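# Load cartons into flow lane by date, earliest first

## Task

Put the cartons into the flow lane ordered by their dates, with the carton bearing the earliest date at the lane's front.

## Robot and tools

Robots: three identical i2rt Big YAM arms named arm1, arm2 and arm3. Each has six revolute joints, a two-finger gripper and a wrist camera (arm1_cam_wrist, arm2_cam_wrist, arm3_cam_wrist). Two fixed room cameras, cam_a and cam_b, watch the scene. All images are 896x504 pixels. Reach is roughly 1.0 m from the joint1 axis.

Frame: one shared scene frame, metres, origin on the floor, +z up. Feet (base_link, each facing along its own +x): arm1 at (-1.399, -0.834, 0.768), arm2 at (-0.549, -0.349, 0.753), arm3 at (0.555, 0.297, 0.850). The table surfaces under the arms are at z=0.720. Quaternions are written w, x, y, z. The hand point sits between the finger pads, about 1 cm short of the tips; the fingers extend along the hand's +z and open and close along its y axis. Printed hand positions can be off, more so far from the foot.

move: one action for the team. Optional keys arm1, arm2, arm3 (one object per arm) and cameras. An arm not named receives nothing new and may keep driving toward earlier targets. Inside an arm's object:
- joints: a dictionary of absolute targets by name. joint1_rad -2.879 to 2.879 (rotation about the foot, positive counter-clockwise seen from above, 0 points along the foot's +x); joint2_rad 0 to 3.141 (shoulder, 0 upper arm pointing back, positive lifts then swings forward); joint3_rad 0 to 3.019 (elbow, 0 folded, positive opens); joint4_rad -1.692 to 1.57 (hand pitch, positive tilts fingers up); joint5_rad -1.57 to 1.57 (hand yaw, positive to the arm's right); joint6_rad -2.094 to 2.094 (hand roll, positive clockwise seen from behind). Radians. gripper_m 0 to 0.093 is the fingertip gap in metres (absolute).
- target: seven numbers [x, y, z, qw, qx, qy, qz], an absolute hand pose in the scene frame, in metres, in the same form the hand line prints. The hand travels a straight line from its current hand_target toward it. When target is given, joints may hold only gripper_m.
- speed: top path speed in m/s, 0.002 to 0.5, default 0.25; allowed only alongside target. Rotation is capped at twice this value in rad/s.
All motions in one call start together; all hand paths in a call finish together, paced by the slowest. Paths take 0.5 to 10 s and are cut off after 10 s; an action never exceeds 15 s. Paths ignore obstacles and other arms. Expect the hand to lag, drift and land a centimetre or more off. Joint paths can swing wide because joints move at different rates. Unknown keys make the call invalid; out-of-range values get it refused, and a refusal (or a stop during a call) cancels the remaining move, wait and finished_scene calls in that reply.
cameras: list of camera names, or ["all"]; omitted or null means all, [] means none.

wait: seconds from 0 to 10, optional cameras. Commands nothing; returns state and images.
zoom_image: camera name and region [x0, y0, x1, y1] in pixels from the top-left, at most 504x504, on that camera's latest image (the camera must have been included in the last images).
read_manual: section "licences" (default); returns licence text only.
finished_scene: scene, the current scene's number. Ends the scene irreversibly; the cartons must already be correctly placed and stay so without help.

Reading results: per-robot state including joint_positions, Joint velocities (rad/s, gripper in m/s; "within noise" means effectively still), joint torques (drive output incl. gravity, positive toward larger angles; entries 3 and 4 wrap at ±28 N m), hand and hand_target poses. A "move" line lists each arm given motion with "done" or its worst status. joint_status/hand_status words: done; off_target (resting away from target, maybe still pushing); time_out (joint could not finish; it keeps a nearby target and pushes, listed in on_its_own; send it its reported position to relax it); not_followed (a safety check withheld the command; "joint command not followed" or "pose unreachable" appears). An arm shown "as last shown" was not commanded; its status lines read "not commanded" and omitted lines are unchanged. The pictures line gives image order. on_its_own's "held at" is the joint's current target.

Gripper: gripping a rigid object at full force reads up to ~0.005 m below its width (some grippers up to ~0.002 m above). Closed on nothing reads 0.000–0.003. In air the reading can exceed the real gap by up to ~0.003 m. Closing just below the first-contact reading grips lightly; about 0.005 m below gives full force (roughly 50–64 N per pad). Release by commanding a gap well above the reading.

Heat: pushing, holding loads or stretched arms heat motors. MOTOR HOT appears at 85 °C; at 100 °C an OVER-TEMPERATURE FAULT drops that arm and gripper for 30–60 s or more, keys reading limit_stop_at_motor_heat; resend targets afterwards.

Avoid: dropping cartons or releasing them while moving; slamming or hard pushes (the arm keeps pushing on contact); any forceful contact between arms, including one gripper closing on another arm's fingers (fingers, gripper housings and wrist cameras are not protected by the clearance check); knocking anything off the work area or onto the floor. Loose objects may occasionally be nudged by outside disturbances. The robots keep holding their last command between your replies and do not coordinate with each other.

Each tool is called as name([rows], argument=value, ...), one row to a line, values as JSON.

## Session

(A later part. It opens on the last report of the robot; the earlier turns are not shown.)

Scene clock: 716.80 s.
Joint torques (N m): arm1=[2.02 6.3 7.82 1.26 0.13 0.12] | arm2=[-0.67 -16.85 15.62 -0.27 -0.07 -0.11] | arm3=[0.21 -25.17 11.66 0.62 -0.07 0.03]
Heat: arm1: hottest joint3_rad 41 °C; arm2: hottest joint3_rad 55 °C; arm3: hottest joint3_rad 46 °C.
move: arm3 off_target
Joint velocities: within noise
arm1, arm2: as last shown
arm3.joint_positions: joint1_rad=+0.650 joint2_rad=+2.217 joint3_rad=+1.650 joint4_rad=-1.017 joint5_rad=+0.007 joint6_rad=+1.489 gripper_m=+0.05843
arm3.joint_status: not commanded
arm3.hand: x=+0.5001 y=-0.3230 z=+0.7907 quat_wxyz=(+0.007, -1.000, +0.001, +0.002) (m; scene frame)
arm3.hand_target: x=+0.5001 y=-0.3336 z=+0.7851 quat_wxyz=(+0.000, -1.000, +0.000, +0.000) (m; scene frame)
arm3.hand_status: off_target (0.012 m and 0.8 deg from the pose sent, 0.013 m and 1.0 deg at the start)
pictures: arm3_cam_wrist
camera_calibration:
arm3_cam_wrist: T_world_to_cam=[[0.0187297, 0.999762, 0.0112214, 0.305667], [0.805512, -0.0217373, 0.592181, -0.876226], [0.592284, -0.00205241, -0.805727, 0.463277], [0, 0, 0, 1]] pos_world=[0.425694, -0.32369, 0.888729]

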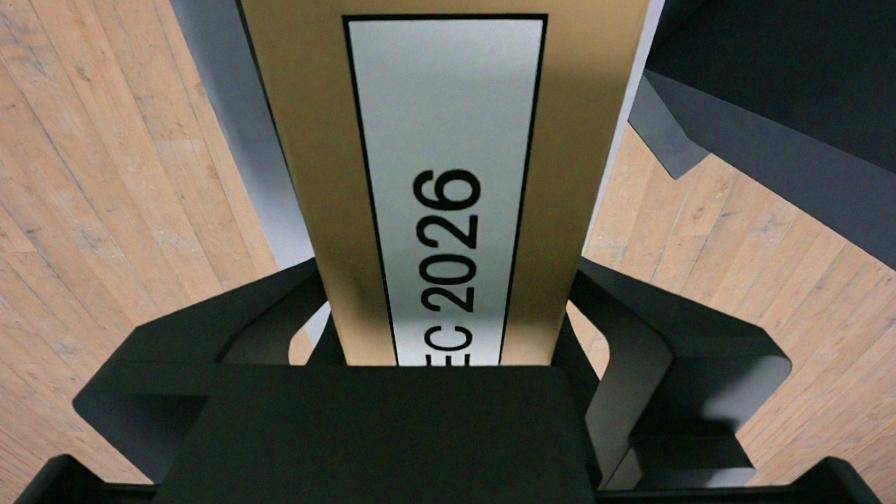

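move(arm3={"target": [0.50, -0.342, 0.772, 0, 1, 0, 0], "speed": 0.1}, cameras=["arm3_cam_wrist", "cam_b"])

zoom_image(camera="cam_b", region=[470, 170, 570, 240])

Scene clock: 720.43 s.
Joint torques (N m): arm1=[2.02 6.36 7.82 1.28 0.14 0.11] | arm2=[-0.67 -16.91 15.62 -0.29 -0.07 -0.11] | arm3=[0.15 -22.89 12.9 0.87 -0.08 -0.01]
Heat: arm1: hottest joint3_rad 41 °C; arm2: hottest joint3_rad 55 °C; arm3: hottest joint3_rad 46 °C.
move: arm3 off_target
Joint velocities: within noise
arm1.joint_positions: joint1_rad=+2.390 joint2_rad=+0.401 joint3_rad=+1.519 joint4_rad=-1.491 joint5_rad=-0.002 joint6_rad=-0.008 gripper_m=+0.09194
arm1.joint_status: not commanded
arm1.hand: x=-1.3094 y=-0.8056 z=+1.3627 quat_wxyz=(-0.557, +0.141, -0.813, -0.095) (m; scene frame)
arm1.hand_target: x=-1.3177 y=-0.8072 z=+1.3713 quat_wxyz=(-0.564, +0.144, -0.807, -0.103) (m; scene frame)
arm1.hand_status: not commanded
arm2: as last shown
arm3.joint_positions: joint1_rad=+0.650 joint2_rad=+2.226 joint3_rad=+1.664 joint4_rad=-1.015 joint5_rad=+0.008 joint6_rad=+1.493 gripper_m=+0.05843
arm3.joint_status: not commanded
arm3.hand: x=+0.4996 y=-0.3278 z=+0.7895 quat_wxyz=(+0.004, -1.000, +0.004, +0.003) (m; scene frame)
arm3.hand_target: x=+0.5001 y=-0.3409 z=+0.7726 quat_wxyz=(+0.000, -1.000, +0.000, +0.000) (m; scene frame)
arm3.hand_status: off_target (0.022 m and 0.7 deg from the pose sent, 0.027 m and 0.8 deg at the start)
pictures: arm3_cam_wrist, cam_b
camera_calibration:
arm3_cam_wrist: T_world_to_cam=[[0.0228998, 0.999722, 0.00556573, 0.312825], [0.806178, -0.0217582, 0.591273, -0.874762], [0.59123, -0.00905304, -0.806452, 0.461332], [0, 0, 0, 1]] pos_world=[0.425297, -0.327595, 0.887524]

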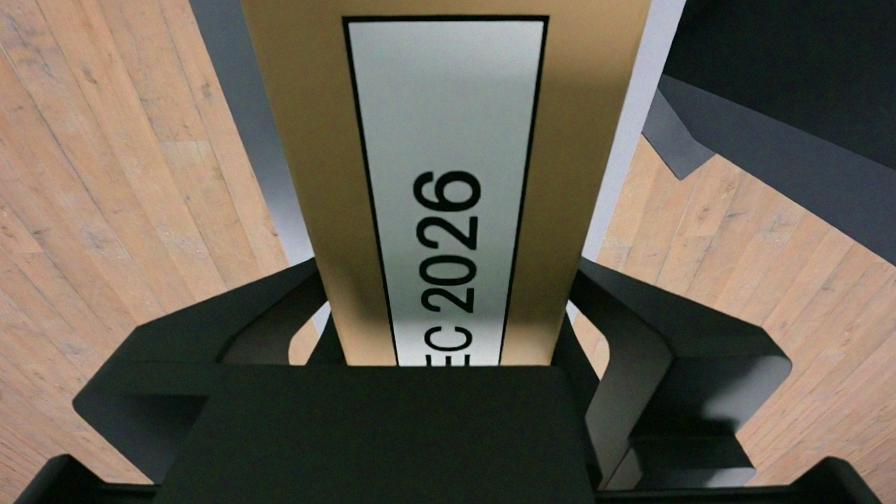

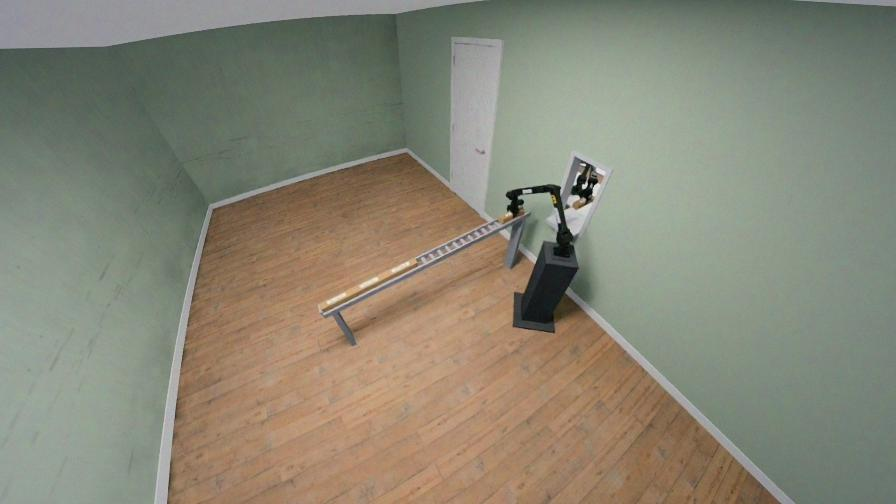

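Scaled by 5.040 from the camera's 896x504 image, which has a finer 1280x720 frame.

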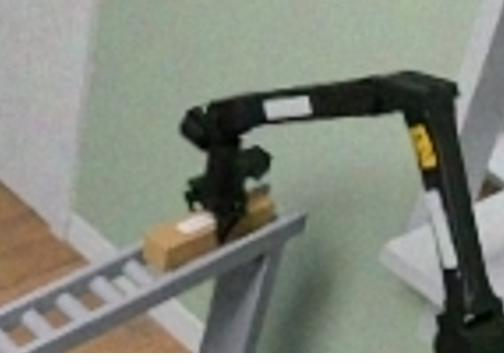

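move(arm3={"target": [0.50, -0.340, 0.757, 0, 1, 0, 0], "speed": 0.08}, cameras=["arm3_cam_wrist", "cam_b"])

zoom_image(camera="cam_b", region=[470, 170, 570, 240])

Scene clock: 728.17 s.
Joint torques (N m): arm1=[1.96 6.3 7.8 1.28 0.14 0.12] | arm2=[-0.67 -16.91 15.64 -0.28 -0.07 -0.11] | arm3=[0.09 -22.07 11.59 1.03 -0.19 -0.05]
Heat: arm1: hottest joint3_rad 42 °C; arm2: hottest joint3_rad 56 °C; arm3: hottest joint3_rad 47 °C.
move: arm3 off_target
Joint velocities: within noise
arm1, arm2: as last shown
arm3.joint_positions: joint1_rad=+0.650 joint2_rad=+2.230 joint3_rad=+1.664 joint4_rad=-0.988 joint5_rad=+0.011 joint6_rad=+1.496 gripper_m=+0.05843
arm3.joint_status: not commanded
arm3.hand: x=+0.4986 y=-0.3339 z=+0.7874 quat_wxyz=(-0.008, -1.000, +0.005, +0.005) (m; scene frame)
arm3.hand_target: x=+0.5002 y=-0.3380 z=+0.7577 quat_wxyz=(+0.000, -1.000, +0.000, +0.000) (m; scene frame)
arm3.hand_status: off_target (0.031 m and 1.2 deg from the pose sent, 0.035 m and 0.7 deg at the start)
pictures: arm3_cam_wrist, cam_b
camera_calibration:
arm3_cam_wrist: T_world_to_cam=[[0.0260501, 0.999493, -0.0183071, 0.336077], [0.808918, -0.0103161, 0.587831, -0.867746], [0.587344, -0.030122, -0.808776, 0.456939], [0, 0, 0, 1]] pos_world=[0.4248, -0.331095, 0.885803]

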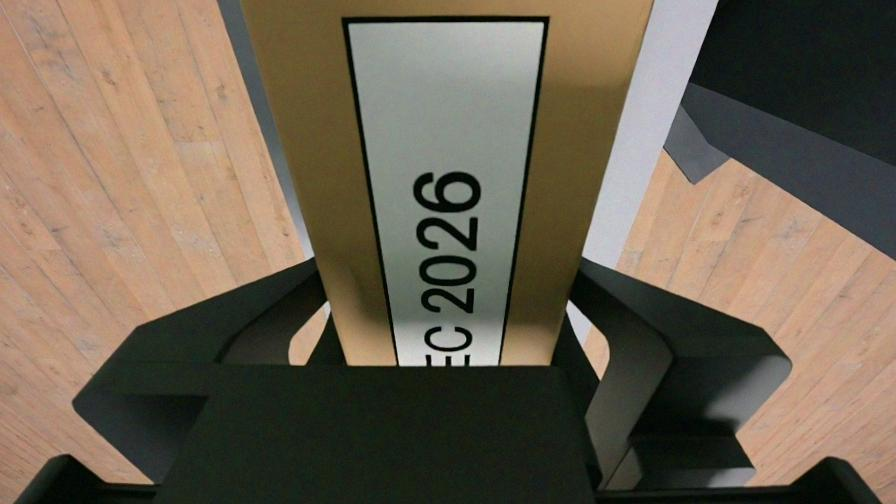

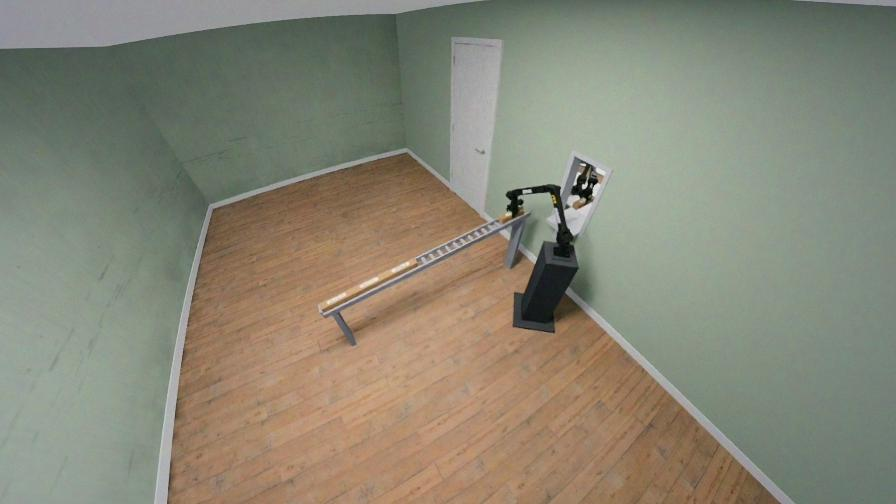

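Scaled by 5.040 from the camera's 896x504 image, which has a finer 1280x720 frame.

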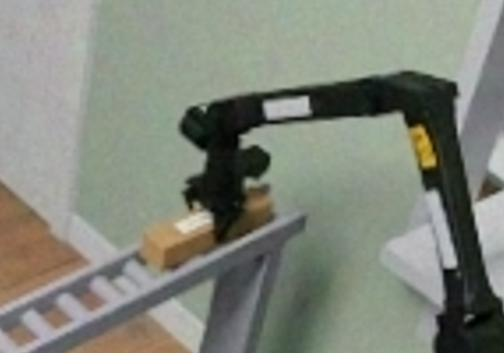

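move(arm3={"target": [0.50, -0.328, 0.775, 0, 1, 0, 0], "speed": 0.1}, cameras=["arm3_cam_wrist"])

move(arm3={"joints": {"gripper_m": 0.078}}, cameras=["arm3_cam_wrist", "cam_b"])

zoom_image(camera="cam_b", region=[300, 160, 580, 330])

Scene clock: 751.50 s.
Joint torques (N m): arm1=[2.02 6.36 7.8 1.26 0.14 0.11] | arm2=[-0.73 -16.91 15.62 -0.28 -0.07 -0.11] | arm3=[-0.03 -26.29 7.97 0.65 -0.2 -0.06]
Heat: arm1: hottest joint3_rad 42 °C; arm2: hottest joint3_rad 57 °C; arm3: hottest joint3_rad 47 °C.
move: arm3 off_target
Joint velocities: within noise
arm1: as last shown
arm2.joint_positions: joint1_rad=-1.964 joint2_rad=+1.870 joint3_rad=+1.733 joint4_rad=-1.487 joint5_rad=-0.012 joint6_rad=+0.643 gripper_m=+0.06074
arm2.joint_status: not commanded
arm2.hand: x=-0.0988 y=-0.0099 z=+0.9278 quat_wxyz=(+0.020, -0.002, -1.000, +0.017) (m; scene frame)
arm2.hand_target: x=-0.0815 y=-0.0011 z=+0.9502 quat_wxyz=(-0.001, +0.000, -1.000, +0.000) (m; scene frame)
arm2.hand_status: not commanded
arm3.joint_positions: joint1_rad=+0.650 joint2_rad=+2.229 joint3_rad=+1.663 joint4_rad=-0.988 joint5_rad=+0.011 joint6_rad=+1.496 gripper_m=+0.05843
arm3.joint_status: not commanded
arm3.hand: x=+0.4985 y=-0.3338 z=+0.7877 quat_wxyz=(-0.008, -1.000, +0.005, +0.005) (m; scene frame)
arm3.hand_target: x=+0.5000 y=-0.3279 z=+0.7753 quat_wxyz=(+0.000, -1.000, +0.000, +0.000) (m; scene frame)
arm3.hand_status: off_target (0.014 m and 1.2 deg from the pose sent, 0.014 m and 1.2 deg at the start)
pictures: arm3_cam_wrist
camera_calibration:
arm3_cam_wrist: T_world_to_cam=[[0.0264124, 0.999477, -0.0186676, 0.336145], [0.809125, -0.0104083, 0.587545, -0.867845], [0.587043, -0.0306229, -0.808976, 0.457404], [0, 0, 0, 1]] pos_world=[0.4248, -0.330995, 0.886202]

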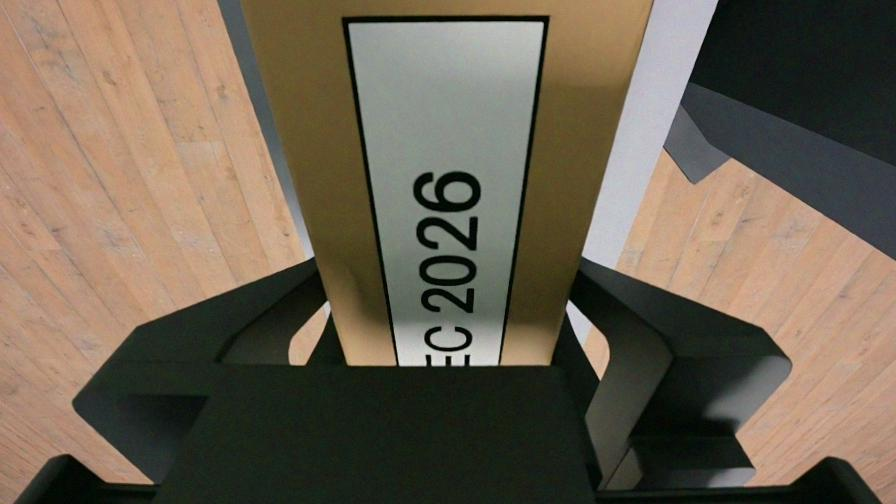

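Scene clock: 752.13 s.
Joint torques (N m): arm1=[2.02 6.24 7.83 1.26 0.14 0.12] | arm2=[-0.73 -16.91 15.62 -0.28 -0.07 -0.11] | arm3=[-0.03 -26.05 8.84 0.64 0 -0.05]
Heat: arm1: hottest joint3_rad 42 °C; arm2: hottest joint3_rad 58 °C; arm3: hottest joint3_rad 46 °C.
move: arm3 done
Joint velocities: within noise
arm1, arm2: as last shown
arm3.joint_positions: joint1_rad=+0.650 joint2_rad=+2.229 joint3_rad=+1.652 joint4_rad=-0.986 joint5_rad=+0.005 joint6_rad=+1.494 gripper_m=+0.07744
arm3.joint_status: all done
arm3.hand: x=+0.4999 y=-0.3293 z=+0.7842 quat_wxyz=(-0.003, -1.000, +0.004, +0.002) (m; scene frame)
arm3.hand_target: x=+0.5000 y=-0.3279 z=+0.7753 quat_wxyz=(+0.000, -1.000, +0.000, +0.000) (m; scene frame)
arm3.hand_status: not commanded
pictures: arm3_cam_wrist, cam_b
camera_calibration:
arm3_cam_wrist: T_world_to_cam=[[0.0237206, 0.999674, -0.00943881, 0.325619], [0.805349, -0.0135139, 0.592647, -0.869883], [0.592326, -0.0216595, -0.805407, 0.451337], [0, 0, 0, 1]] pos_world=[0.425497, -0.327493, 0.882117]

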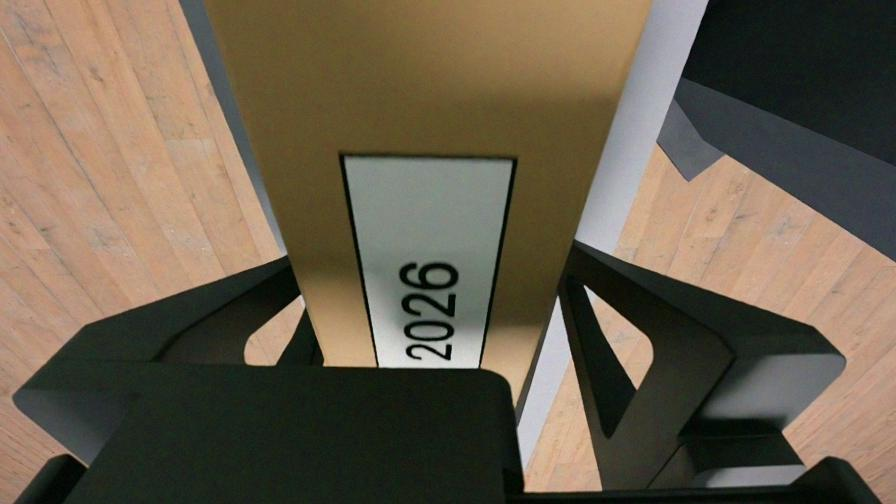

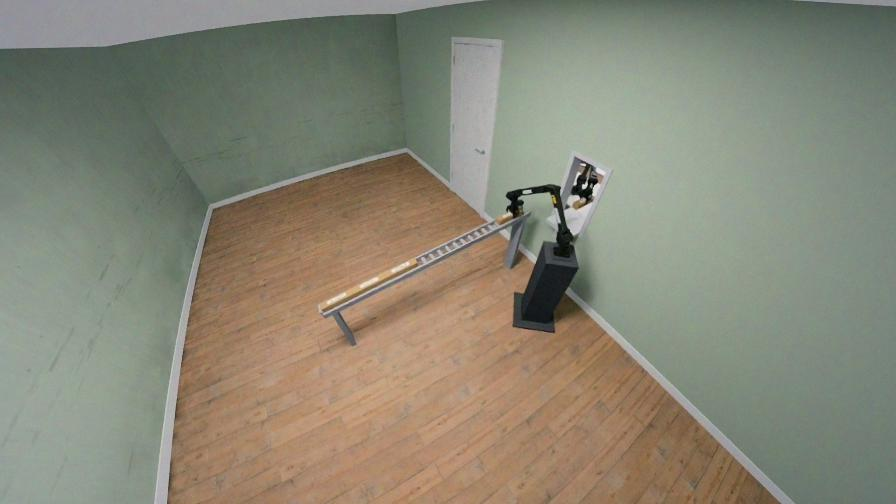

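Scaled by 1.800 from the camera's 896x504 image, which has a finer 1280x720 frame.

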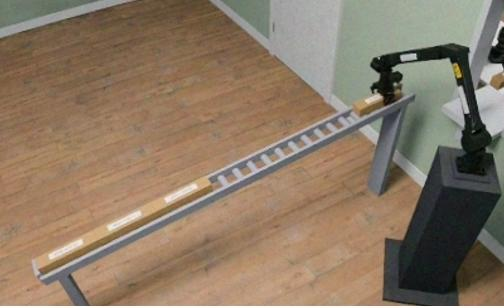

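move(arm3={"target": [0.48, -0.28, 0.92, 0, 1, 0, 0], "speed": 0.25}, cameras=["arm3_cam_wrist", "cam_b"])

zoom_image(camera="cam_b", region=[300, 160, 580, 330])

Scene clock: 756.63 s.
Joint torques (N m): arm1=[2.02 6.42 7.83 1.28 0.14 0.11] | arm2=[-0.73 -16.85 15.62 -0.29 -0.07 -0.11] | arm3=[-0.38 -22.65 9.96 0.06 0.04 -0.04]
Heat: arm1: hottest joint3_rad 42 °C; arm2: hottest joint3_rad 58 °C; arm3: hottest joint3_rad 46 °C.
move: arm3 off_target
Joint velocities: within noise
arm1, arm2: as last shown
arm3.joint_positions: joint1_rad=+0.615 joint2_rad=+1.939 joint3_rad=+1.582 joint4_rad=-1.186 joint5_rad=+0.004 joint6_rad=+1.453 gripper_m=+0.07794
arm3.joint_status: not commanded
arm3.hand: x=+0.4835 y=-0.2844 z=+0.9301 quat_wxyz=(-0.013, -1.000, +0.001, +0.002) (m; scene frame)
arm3.hand_target: x=+0.4802 y=-0.2799 z=+0.9201 quat_wxyz=(+0.000, -1.000, +0.000, +0.000) (m; scene frame)
arm3.hand_status: off_target (0.012 m and 1.6 deg from the pose sent, 0.146 m and 0.7 deg at the start)
pictures: arm3_cam_wrist, cam_b
camera_calibration:
arm3_cam_wrist: T_world_to_cam=[[0.0168928, 0.999423, -0.0294811, 0.304414], [0.8061, 0.00383089, 0.591767, -0.937171], [0.591538, -0.0337613, -0.80557, 0.576662], [0, 0, 0, 1]] pos_world=[0.409193, -0.281179, 1.0281]

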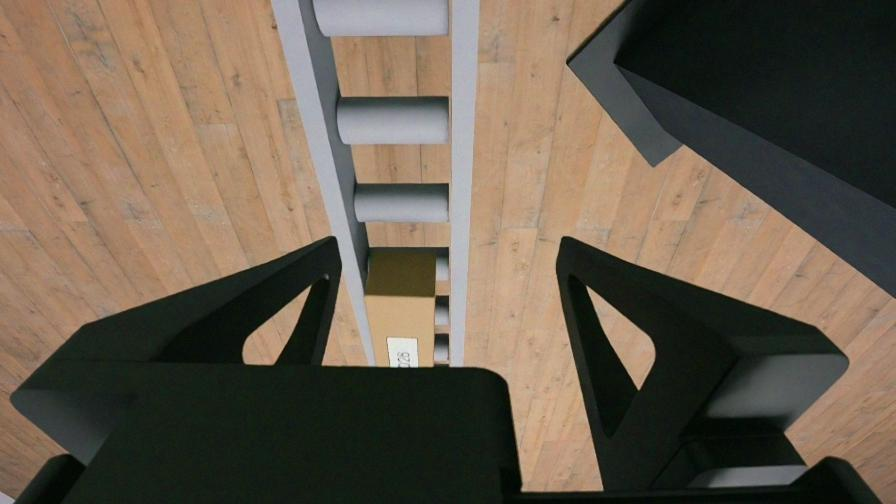

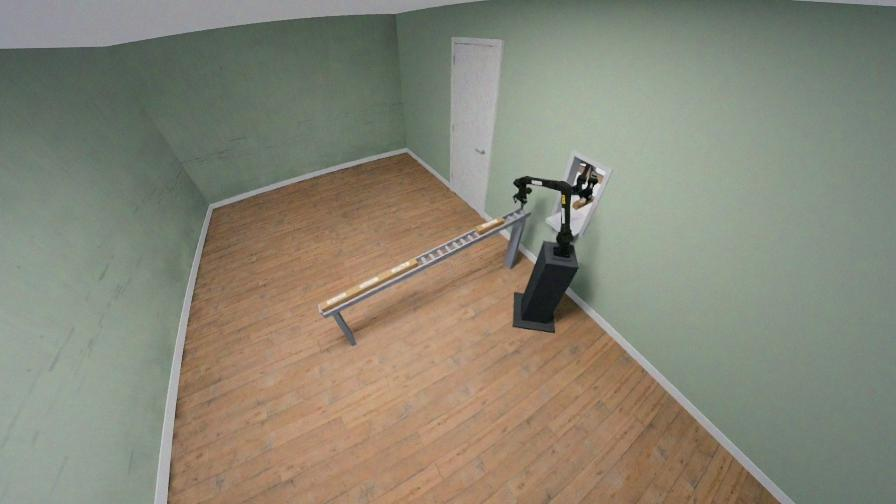

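Scaled by 1.800 from the camera's 896x504 image, which has a finer 1280x720 frame.

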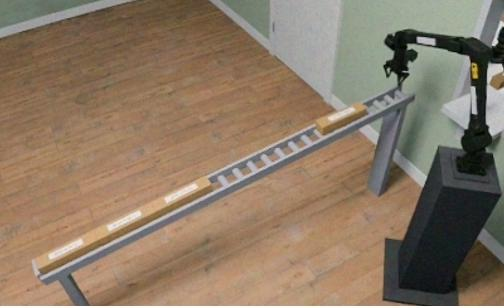

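move(arm2={"target": [0.005, -0.003, 0.935, 0, 0, 1, 0], "speed": 0.25}, arm3={"joints": {"joint1_rad": 0.2, "joint2_rad": 1.4, "joint3_rad": 1.2, "joint4_rad": -1.0, "joint5_rad": 0, "joint6_rad": 0.5}}, cameras=["arm2_cam_wrist", "cam_b"])

move(arm2={"target": [0.01, -0.003, 0.81, 0, 0, 1, 0], "speed": 0.15}, cameras=["arm2_cam_wrist"])

move(arm2={"target": [0.01, -0.003, 0.766, 0, 0, 1, 0], "speed": 0.05}, cameras=["arm2_cam_wrist", "cam_b"])

Scene clock: 770.33 s.
Joint torques (N m): arm1=[2.02 6.42 7.8 1.26 0.13 0.12] | arm2=[0.15 -20.37 15.73 -0.28 -0.07 -0.12] | arm3=[0.5 -13.51 11.48 1.33 0.01 -0.03]
Heat: arm1: hottest joint3_rad 42 °C; arm2: hottest joint3_rad 59 °C; arm3: hottest joint3_rad 44 °C.
move: arm2 off_target; arm3 done
Joint velocities: within noise
arm1: as last shown
arm2.joint_positions: joint1_rad=-2.056 joint2_rad=+2.087 joint3_rad=+2.024 joint4_rad=-1.566 joint5_rad=-0.012 joint6_rad=+0.563 gripper_m=+0.06074
arm2.joint_status: not commanded
arm2.hand: x=-0.0086 y=-0.0163 z=+0.9113 quat_wxyz=(+0.023, -0.009, -1.000, +0.016) (m; scene frame)
arm2.hand_target: x=+0.0034 y=-0.0039 z=+0.9351 quat_wxyz=(-0.001, +0.000, -1.000, +0.000) (m; scene frame)
arm2.hand_status: off_target (0.030 m and 3.4 deg from the pose sent, 0.104 m and 3.1 deg at the start)
arm3.joint_positions: joint1_rad=+0.193 joint2_rad=+1.382 joint3_rad=+1.202 joint4_rad=-1.010 joint5_rad=+0.002 joint6_rad=+0.509 gripper_m=+0.07794
arm3.joint_status: all done
arm3.hand: x=+0.3037 y=-0.1176 z=+1.0680 quat_wxyz=(-0.131, -0.949, -0.252, +0.136) (m; scene frame)
arm3.hand_target: x=+0.3051 y=-0.1221 z=+1.0599 quat_wxyz=(-0.128, -0.948, -0.260, +0.132) (m; scene frame)
arm3.hand_status: not commanded
pictures: arm2_cam_wrist, cam_b
camera_calibration:
arm2_cam_wrist: T_world_to_cam=[[-0.011229, -0.998937, 0.0447017, -0.0591097], [-0.797361, 0.0359215, 0.602433, -0.547229], [-0.603398, -0.0288787, -0.796917, 0.843495], [0, 0, 0, 1]] pos_world=[0.0719606, -0.0150306, 1.00451]

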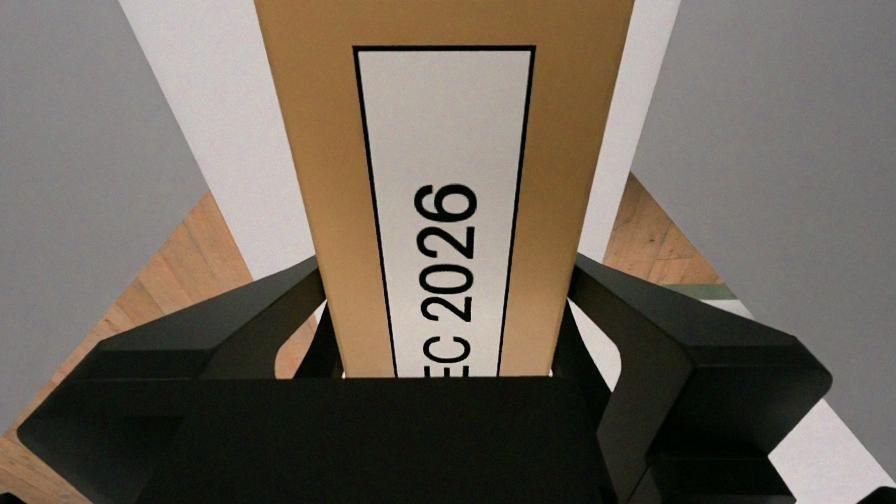

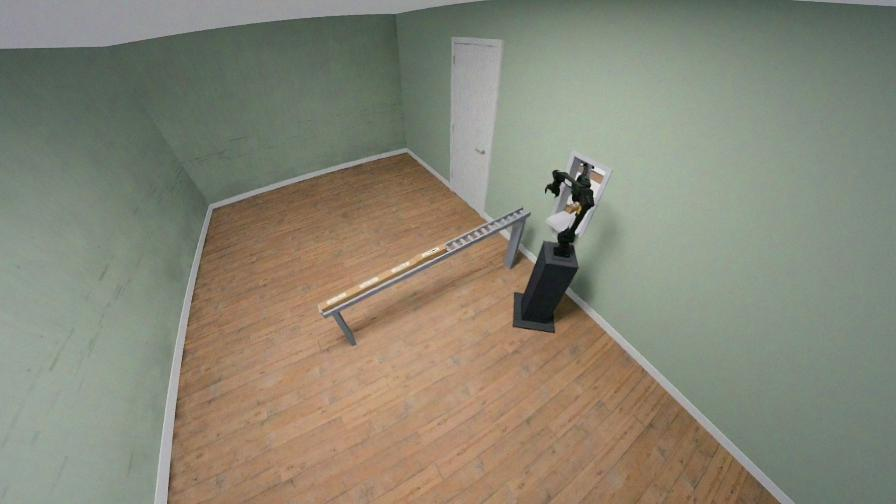

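Scene clock: 771.93 s.
Joint torques (N m): arm1=[2.02 6.36 7.8 1.28 0.13 0.11] | arm2=[0.09 -21.42 9.52 0.59 -0.08 -0.11] | arm3=[0.62 -13.57 11.41 1.36 0.01 -0.05]
Heat: arm1: hottest joint3_rad 42 °C; arm2: hottest joint3_rad 59 °C; arm3: hottest joint3_rad 44 °C.
move: arm2 done
Joint velocities: within noise
arm1, arm3: as last shown
arm2.joint_positions: joint1_rad=-2.056 joint2_rad=+2.170 joint3_rad=+1.888 joint4_rad=-1.304 joint5_rad=-0.012 joint6_rad=+0.561 gripper_m=+0.06074
arm2.joint_status: not commanded
arm2.hand: x=+0.0094 y=-0.0072 z=+0.8073 quat_wxyz=(+0.005, -0.008, -1.000, +0.004) (m; scene frame)
arm2.hand_target: x=+0.0099 y=-0.0030 z=+0.8100 quat_wxyz=(+0.000, +0.000, -1.000, +0.000) (m; scene frame)
arm2.hand_status: done (0.005 m and 1.2 deg from the pose sent, 0.104 m and 3.4 deg at the start)
arm3.joint_positions: joint1_rad=+0.193 joint2_rad=+1.382 joint3_rad=+1.202 joint4_rad=-1.010 joint5_rad=+0.002 joint6_rad=+0.508 gripper_m=+0.07794
arm3.hand: x=+0.3037 y=-0.1176 z=+1.0680 quat_wxyz=(-0.131, -0.949, -0.253, +0.136) (m; scene frame)
pictures: arm2_cam_wrist
camera_calibration:
arm2_cam_wrist: T_world_to_cam=[[-0.0103729, -0.999706, 0.0218945, -0.0266962], [-0.819093, 0.0210541, 0.573274, -0.447012], [-0.573567, -0.0119871, -0.819071, 0.789468], [0, 0, 0, 1]] pos_world=[0.0863915, -0.00781353, 0.903476]

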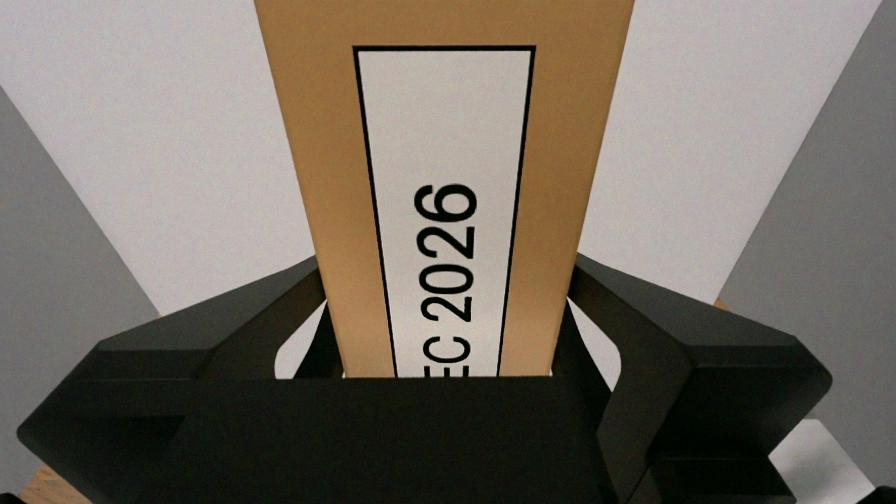

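Scene clock: 773.33 s.
Joint torques (N m): arm1=[1.96 6.36 7.82 1.29 0.14 0.11] | arm2=[0.15 -20.48 8.73 0.8 -0.08 -0.1] | arm3=[0.73 -13.39 11.4 1.35 0 -0.05]
Heat: arm1: hottest joint3_rad 42 °C; arm2: hottest joint3_rad 59 °C; arm3: hottest joint3_rad 44 °C.
move: arm2 off_target
Joint velocities: within noise
arm1, arm3: as last shown
arm2.joint_positions: joint1_rad=-2.056 joint2_rad=+2.189 joint3_rad=+1.848 joint4_rad=-1.213 joint5_rad=-0.012 joint6_rad=+0.561 gripper_m=+0.06074
arm2.joint_status: not commanded
arm2.hand: x=+0.0148 y=-0.0043 z=+0.7807 quat_wxyz=(-0.009, -0.007, -1.000, -0.004) (m; scene frame)
arm2.hand_target: x=+0.0099 y=-0.0031 z=+0.7663 quat_wxyz=(+0.000, +0.000, -1.000, +0.000) (m; scene frame)
arm2.hand_status: off_target (0.015 m and 1.4 deg from the pose sent, 0.042 m and 1.2 deg at the start)
pictures: arm2_cam_wrist, cam_b
camera_calibration:
arm2_cam_wrist: T_world_to_cam=[[-0.00988282, -0.999938, 0.00519804, -0.0101859], [-0.834295, 0.0111111, 0.551207, -0.409872], [-0.55123, 0.00111078, -0.834353, 0.782375], [0, 0, 0, 1]] pos_world=[0.0892145, -0.00650024, 0.878754]

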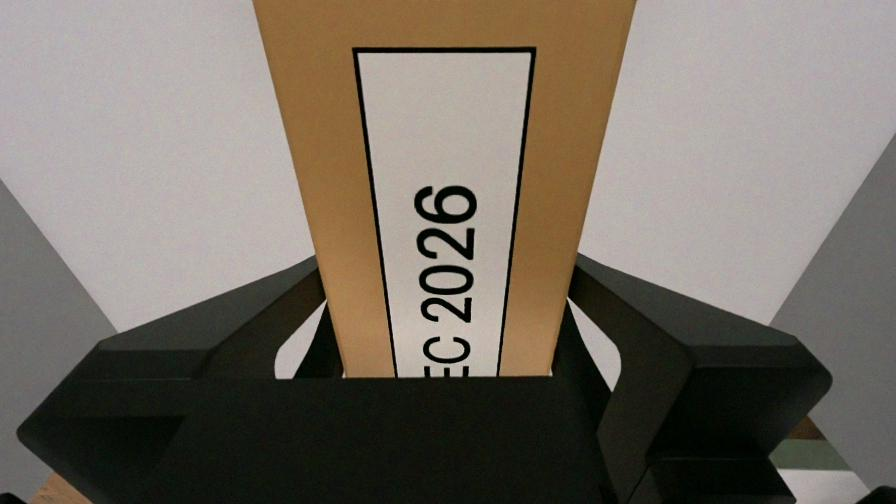

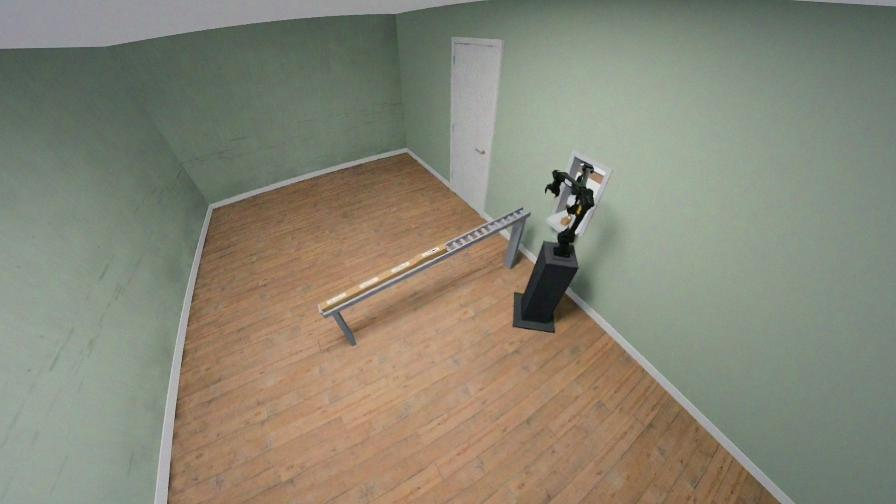

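move(arm2={"joints": {"gripper_m": 0.08}}, cameras=[])

move(arm2={"target": [0.0, -0.003, 0.9, 0, 0, 1, 0], "speed": 0.3}, cameras=["arm2_cam_wrist"])

move(arm2={"joints": {"joint1_rad": -1.742, "joint2_rad": 1.349, "joint3_rad": 1.159, "joint4_rad": -1.381, "joint5_rad": 0, "joint6_rad": 0.86}}, cameras=["arm2_cam_wrist"])

Scene clock: 796.20 s.
Joint torques (N m): arm1=[1.96 6.3 7.84 1.26 0.14 0.12] | arm2=[0.15 -20.07 8.83 0.68 -0.05 -0.11] | arm3=[0.62 -13.68 11.44 1.37 -0.01 -0.04]
Heat: arm1: hottest joint3_rad 42 °C; arm2: hottest joint3_rad 58 °C; arm3: hottest joint3_rad 44 °C.
move: arm2 done
Joint velocities: within noise
arm1.joint_positions: joint1_rad=+2.390 joint2_rad=+0.401 joint3_rad=+1.519 joint4_rad=-1.491 joint5_rad=-0.002 joint6_rad=-0.008 gripper_m=+0.09194
arm1.joint_status: not commanded
arm1.hand: x=-1.3094 y=-0.8056 z=+1.3627 quat_wxyz=(-0.557, +0.141, -0.813, -0.095) (m; scene frame)
arm1.hand_target: x=-1.3177 y=-0.8072 z=+1.3713 quat_wxyz=(-0.564, +0.144, -0.807, -0.103) (m; scene frame)
arm1.hand_status: not commanded
arm2.joint_positions: joint1_rad=-2.056 joint2_rad=+2.189 joint3_rad=+1.848 joint4_rad=-1.213 joint5_rad=-0.013 joint6_rad=+0.561 gripper_m=+0.07984
arm2.joint_status: all done
arm2.hand: x=+0.0147 y=-0.0042 z=+0.7807 quat_wxyz=(-0.008, -0.007, -1.000, -0.004) (m; scene frame)
arm2.hand_target: x=+0.0098 y=-0.0031 z=+0.7663 quat_wxyz=(+0.000, +0.000, -1.000, +0.000) (m; scene frame)
arm2.hand_status: not commanded
arm3: as last shown
pictures: none
No camera images: "cameras" was empty.

Scene clock: 797.60 s.
Joint torques (N m): arm1=[1.96 6.3 7.82 1.26 0.14 0.12] | arm2=[0.5 -18.37 13.71 -0.08 0.03 -0.06] | arm3=[0.73 -13.68 11.38 1.29 0 -0.04]
Heat: arm1: hottest joint3_rad 42 °C; arm2: hottest joint3_rad 58 °C; arm3: hottest joint3_rad 44 °C.
move: arm2 off_target
Joint velocities: within noise
arm1, arm3: as last shown
arm2.joint_positions: joint1_rad=-2.056 joint2_rad=+2.062 joint3_rad=+1.951 joint4_rad=-1.473 joint5_rad=-0.015 joint6_rad=+0.561 gripper_m=+0.07994
arm2.joint_status: not commanded
arm2.hand: x=-0.0072 y=-0.0148 z=+0.8984 quat_wxyz=(+0.005, -0.007, -1.000, +0.003) (m; scene frame)
arm2.hand_target: x=-0.0005 y=-0.0033 z=+0.9001 quat_wxyz=(+0.000, +0.000, -1.000, +0.000) (m; scene frame)
arm2.hand_status: off_target (0.014 m and 1.1 deg from the pose sent, 0.120 m and 1.4 deg at the start)
pictures: arm2_cam_wrist
camera_calibration:
arm2_cam_wrist: T_world_to_cam=[[-0.00952878, -0.999778, 0.0188061, -0.033746], [-0.819027, 0.0185929, 0.573453, -0.512806], [-0.573675, -0.0099384, -0.819023, 0.854518], [0, 0, 0, 1]] pos_world=[0.0698918, -0.0157114, 0.994574]

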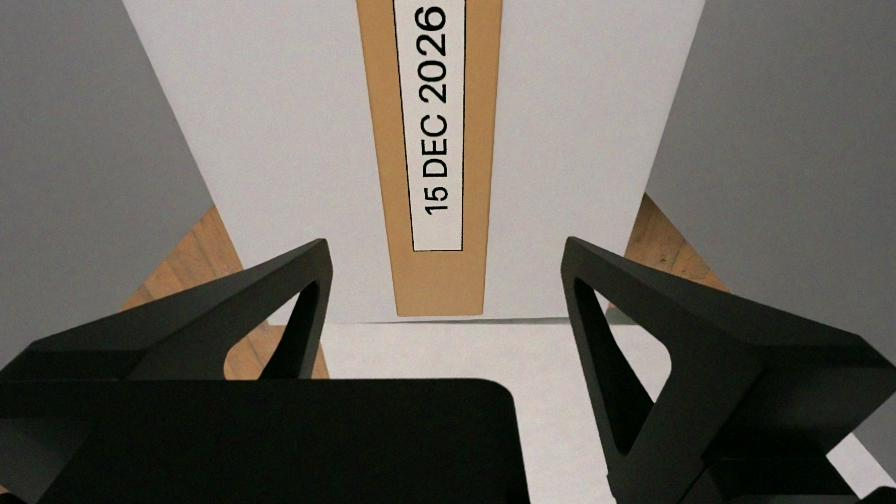

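Scene clock: 799.13 s.
Joint torques (N m): arm1=[2.02 6.42 7.82 1.25 0.14 0.12] | arm2=[-0.09 -8.53 9.14 0.44 0.07 0.09] | arm3=[0.62 -13.63 11.44 1.32 0.01 -0.05]
Heat: arm1: hottest joint3_rad 42 °C; arm2: hottest joint3_rad 58 °C; arm3: hottest joint3_rad 44 °C.
move: arm2 done
Joint velocities: within noise
arm1, arm3: as last shown
arm2.joint_positions: joint1_rad=-1.742 joint2_rad=+1.346 joint3_rad=+1.169 joint4_rad=-1.385 joint5_rad=+0.000 joint6_rad=+0.849 gripper_m=+0.07994
arm2.joint_status: all done
arm2.hand: x=-0.3012 y=-0.0576 z=+0.9537 quat_wxyz=(-0.008, +0.005, -1.000, +0.002) (m; scene frame)
arm2.hand_target: x=-0.3025 y=-0.0592 z=+0.9488 quat_wxyz=(-0.005, +0.000, -1.000, +0.006) (m; scene frame)
arm2.hand_status: not commanded
pictures: arm2_cam_wrist
camera_calibration:
arm2_cam_wrist: T_world_to_cam=[[0.0154236, -0.999721, 0.017864, -0.0719995], [-0.83328, -0.00297705, 0.552843, -0.770372], [-0.552636, -0.0234126, -0.833094, 0.749591], [0, 0, 0, 1]] pos_world=[-0.226574, -0.0567231, 1.05166]

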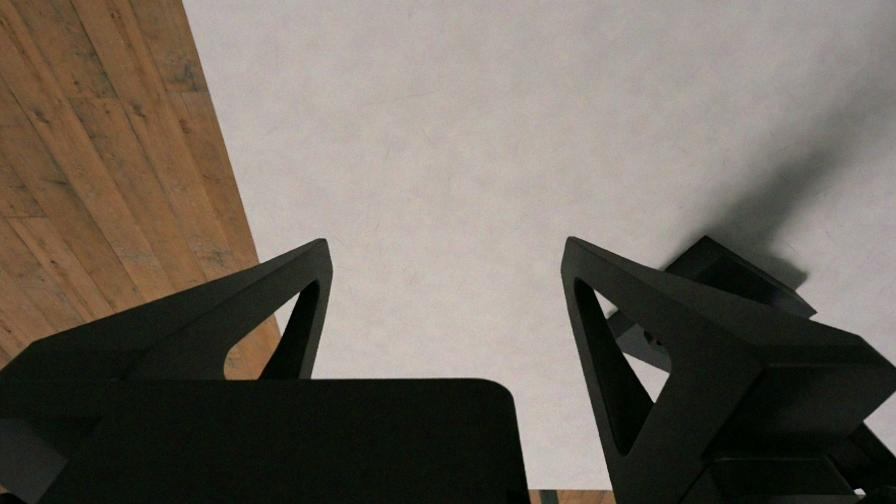

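move(arm2={"joints": {"joint1_rad": 2.223, "joint2_rad": 1.072, "joint3_rad": 1.162, "joint4_rad": -1.059, "joint5_rad": 0, "joint6_rad": 0, "gripper_m": 0.093}}, arm3={"target": [0.16, -0.01, 0.95, 0, 1, 0, 0], "speed": 0.4}, cameras=["arm2_cam_wrist", "arm3_cam_wrist"])

move(arm3={"target": [0.0, -0.004, 0.89, 0, 0.99985, -0.01745, 0], "speed": 0.3}, cameras=["arm3_cam_wrist"])

Scene clock: 806.63 s.
Joint torques (N m): arm1=[2.02 6.36 7.82 1.26 0.14 0.11] | arm2=[0.56 -6.24 10.62 1.44 0.01 -0.11] | arm3=[0.21 -17.67 14.02 0.03 0.16 0.14]
Heat: arm1: hottest joint3_rad 42 °C; arm2: hottest joint3_rad 58 °C; arm3: hottest joint3_rad 45 °C.
move: arm2 done; arm3 off_target
Joint velocities: within noise
arm1: as last shown
arm2.joint_positions: joint1_rad=+2.214 joint2_rad=+1.077 joint3_rad=+1.169 joint4_rad=-1.059 joint5_rad=-0.001 joint6_rad=+0.010 gripper_m=+0.09298
arm2.joint_status: all done
arm2.hand: x=-0.5083 y=-0.7651 z=+1.0870 quat_wxyz=(+0.229, +0.642, +0.704, -0.199) (m; scene frame)
arm2.hand_target: x=-0.5049 y=-0.7626 z=+1.0855 quat_wxyz=(+0.228, +0.636, +0.710, -0.199) (m; scene frame)
arm2.hand_status: not commanded
arm3.joint_positions: joint1_rad=-0.173 joint2_rad=+1.705 joint3_rad=+1.282 joint4_rad=-1.163 joint5_rad=-0.001 joint6_rad=+0.655 gripper_m=+0.07794
arm3.joint_status: not commanded
arm3.hand: x=+0.1726 y=-0.0007 z=+0.9436 quat_wxyz=(+0.004, -1.000, -0.004, -0.007) (m; scene frame)
arm3.hand_target: x=+0.1604 y=-0.0097 z=+0.9501 quat_wxyz=(+0.000, -1.000, +0.000, +0.000) (m; scene frame)
arm3.hand_status: off_target (0.017 m and 1.1 deg from the pose sent, 0.215 m and 36.8 deg at the start)
pictures: arm2_cam_wrist, arm3_cam_wrist
camera_calibration:
arm2_cam_wrist: T_world_to_cam=[[-0.995702, -0.0926034, -0.00120755, -0.577674], [-0.0925745, 0.99559, -0.0151949, 0.739209], [0.00260932, -0.0150178, -0.999884, 1.19963], [0, 0, 0, 1]] pos_world=[-0.50989, -0.771428, 1.21003]
arm3_cam_wrist: T_world_to_cam=[[0.00730957, 0.999954, 0.00619136, -0.00547375], [0.794767, -0.009567, 0.606839, -0.707963], [0.60687, 0.000484961, -0.794801, 0.768242], [0, 0, 0, 1]] pos_world=[0.0964826, -0.00167215, 1.04025]

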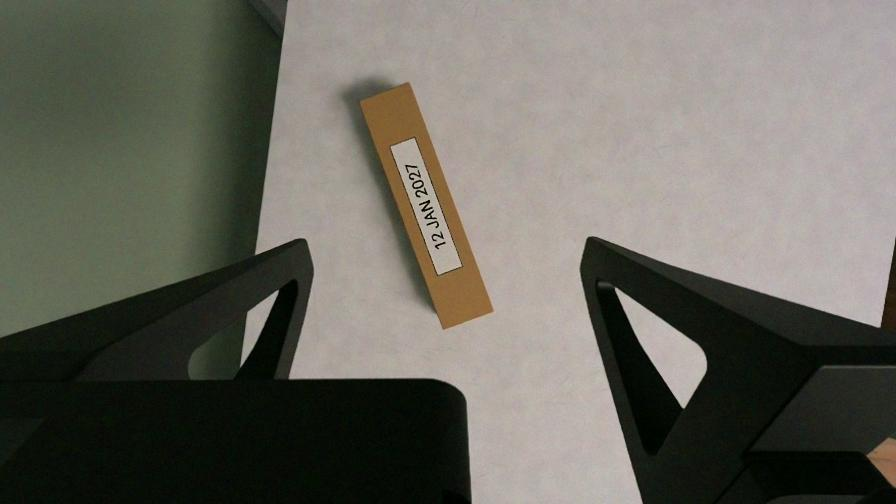

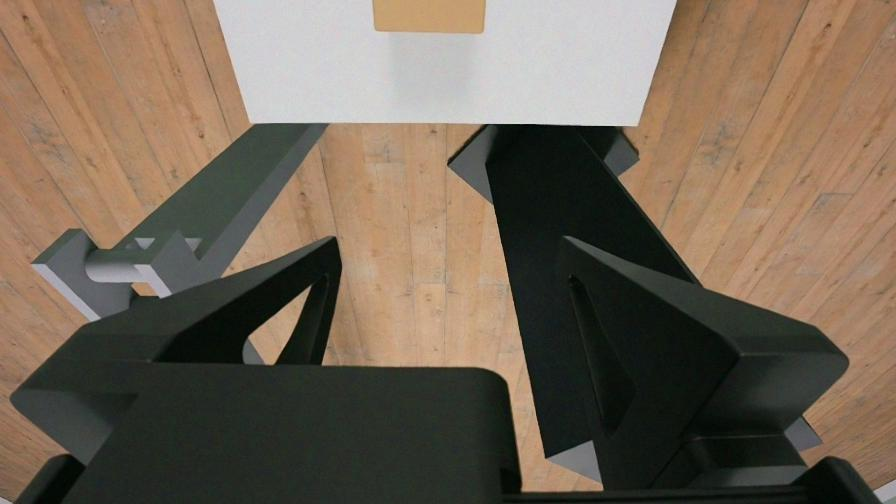

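Scene clock: 808.20 s.
Joint torques (N m): arm1=[2.02 6.3 7.8 1.29 0.13 0.11] | arm2=[0.56 -6.24 10.62 1.44 0 -0.11] | arm3=[0.09 -23.82 14.28 0.09 0.1 -0.02]
Heat: arm1: hottest joint3_rad 42 °C; arm2: hottest joint3_rad 58 °C; arm3: hottest joint3_rad 45 °C.
move: arm3 off_target
Joint velocities: within noise
arm1, arm2: as last shown
arm3.joint_positions: joint1_rad=-0.339 joint2_rad=+2.076 joint3_rad=+1.697 joint4_rad=-1.198 joint5_rad=+0.000 joint6_rad=+0.542 gripper_m=+0.07794
arm3.joint_status: not commanded
arm3.hand: x=+0.0113 y=+0.0029 z=+0.8908 quat_wxyz=(+0.002, -1.000, +0.022, -0.003) (m; scene frame)
arm3.hand_target: x=+0.0004 y=-0.0037 z=+0.8900 quat_wxyz=(+0.000, -1.000, +0.018, +0.000) (m; scene frame)
arm3.hand_status: off_target (0.013 m and 0.7 deg from the pose sent, 0.181 m and 2.7 deg at the start)
pictures: arm3_cam_wrist
camera_calibration:
arm3_cam_wrist: T_world_to_cam=[[0.0603661, 0.998176, 0.00117403, -0.00373518], [0.797646, -0.0489458, 0.601137, -0.542595], [0.600098, -0.0353518, -0.799145, 0.828212], [0, 0, 0, 1]] pos_world=[-0.0639844, 0.00644945, 0.988039]

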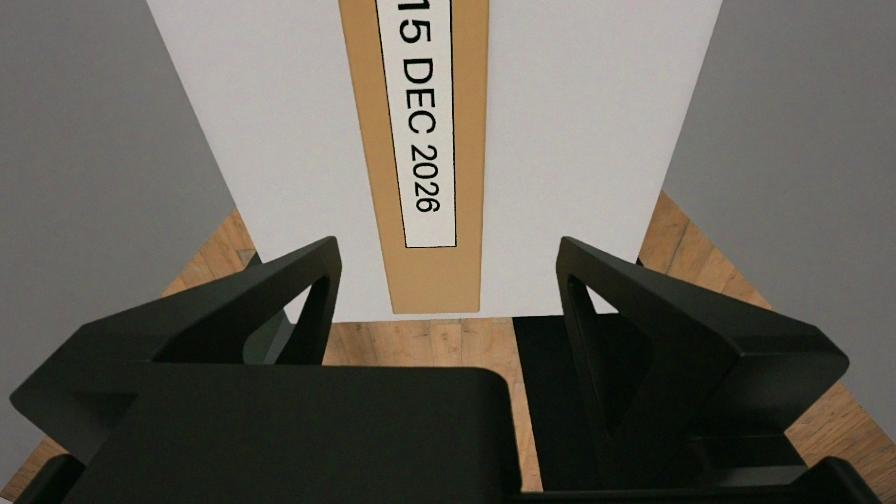

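move(arm2={"target": [-0.466, -0.820, 0.86, 0, 0.5262, 0.8504, 0], "speed": 0.4}, arm3={"target": [-0.010, -0.0145, 0.81, 0, 1, -0.004, 0], "speed": 0.15}, cameras=["arm2_cam_wrist", "arm3_cam_wrist"])

Scene clock: 818.50 s.
Joint torques (N m): arm1=[1.96 6.36 7.8 1.28 0.14 0.11] | arm2=[0.56 -13.16 12.72 -0.16 0.03 -0.16] | arm3=[0.85 -24.88 13.19 0.62 0.09 -0.03]
Heat: arm1: hottest joint3_rad 42 °C; arm2: hottest joint3_rad 58 °C; arm3: hottest joint3_rad 47 °C.
move: arm2 off_target; arm3 off_target
Joint velocities: within noise
arm1: as last shown
arm2.joint_positions: joint1_rad=+2.280 joint2_rad=+1.679 joint3_rad=+1.223 joint4_rad=-1.164 joint5_rad=+0.006 joint6_rad=-0.272 gripper_m=+0.09298
arm2.joint_status: not commanded
arm2.hand: x=-0.4728 y=-0.8025 z=+0.8448 quat_wxyz=(-0.012, +0.535, +0.845, +0.014) (m; scene frame)
arm2.hand_target: x=-0.4660 y=-0.8192 z=+0.8603 quat_wxyz=(+0.000, +0.526, +0.850, +0.000) (m; scene frame)
arm2.hand_status: off_target (0.024 m and 2.4 deg from the pose sent, 0.237 m and 41.0 deg at the start)
arm3.joint_positions: joint1_rad=-0.339 joint2_rad=+2.202 joint3_rad=+1.697 joint4_rad=-1.084 joint5_rad=+0.000 joint6_rad=+0.522 gripper_m=+0.07794
arm3.joint_status: not commanded
arm3.hand: x=+0.0009 y=-0.0028 z=+0.8146 quat_wxyz=(+0.005, -1.000, +0.012, -0.009) (m; scene frame)
arm3.hand_target: x=-0.0095 y=-0.0142 z=+0.8103 quat_wxyz=(+0.000, -1.000, +0.004, +0.000) (m; scene frame)
arm3.hand_status: off_target (0.017 m and 1.5 deg from the pose sent, 0.085 m and 2.1 deg at the start)
pictures: arm2_cam_wrist, arm3_cam_wrist
camera_calibration:
arm2_cam_wrist: T_world_to_cam=[[-0.901514, -0.432747, 0.00133061, -0.776617], [-0.347476, 0.7257, 0.593818, -0.075492], [-0.257939, 0.534873, -0.804598, 1.10989], [0, 0, 0, 1]] pos_world=[-0.440079, -0.874945, 0.938878]
arm3_cam_wrist: T_world_to_cam=[[0.0400784, 0.99917, 0.00734465, -0.00234454], [0.791905, -0.0362455, 0.609568, -0.495551], [0.609328, -0.0186142, -0.7927, 0.768096], [0, 0, 0, 1]] pos_world=[-0.0754985, -0.00132138, 0.910959]

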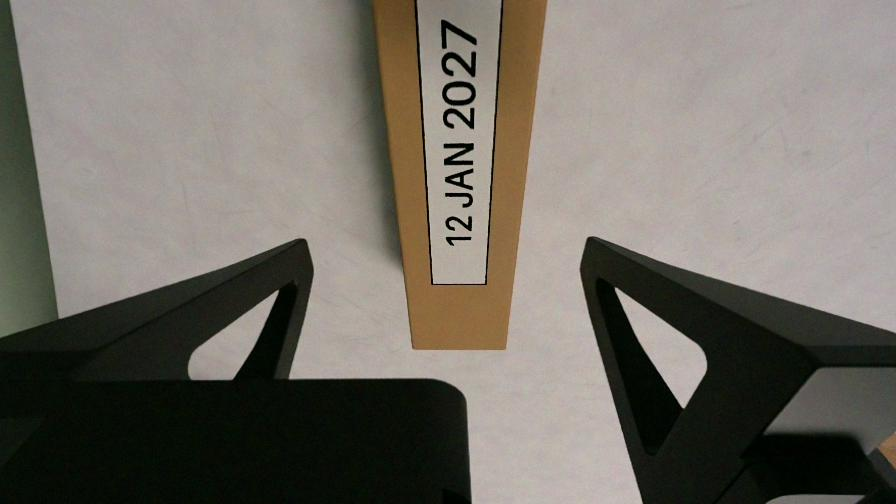

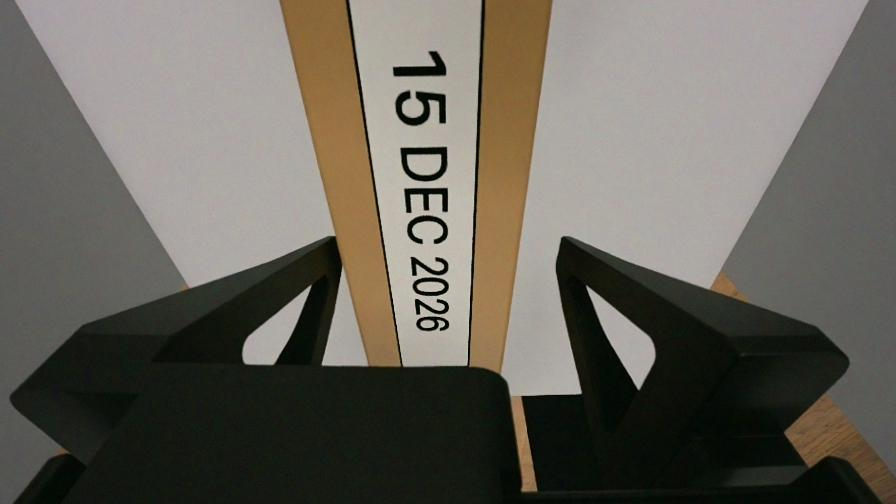

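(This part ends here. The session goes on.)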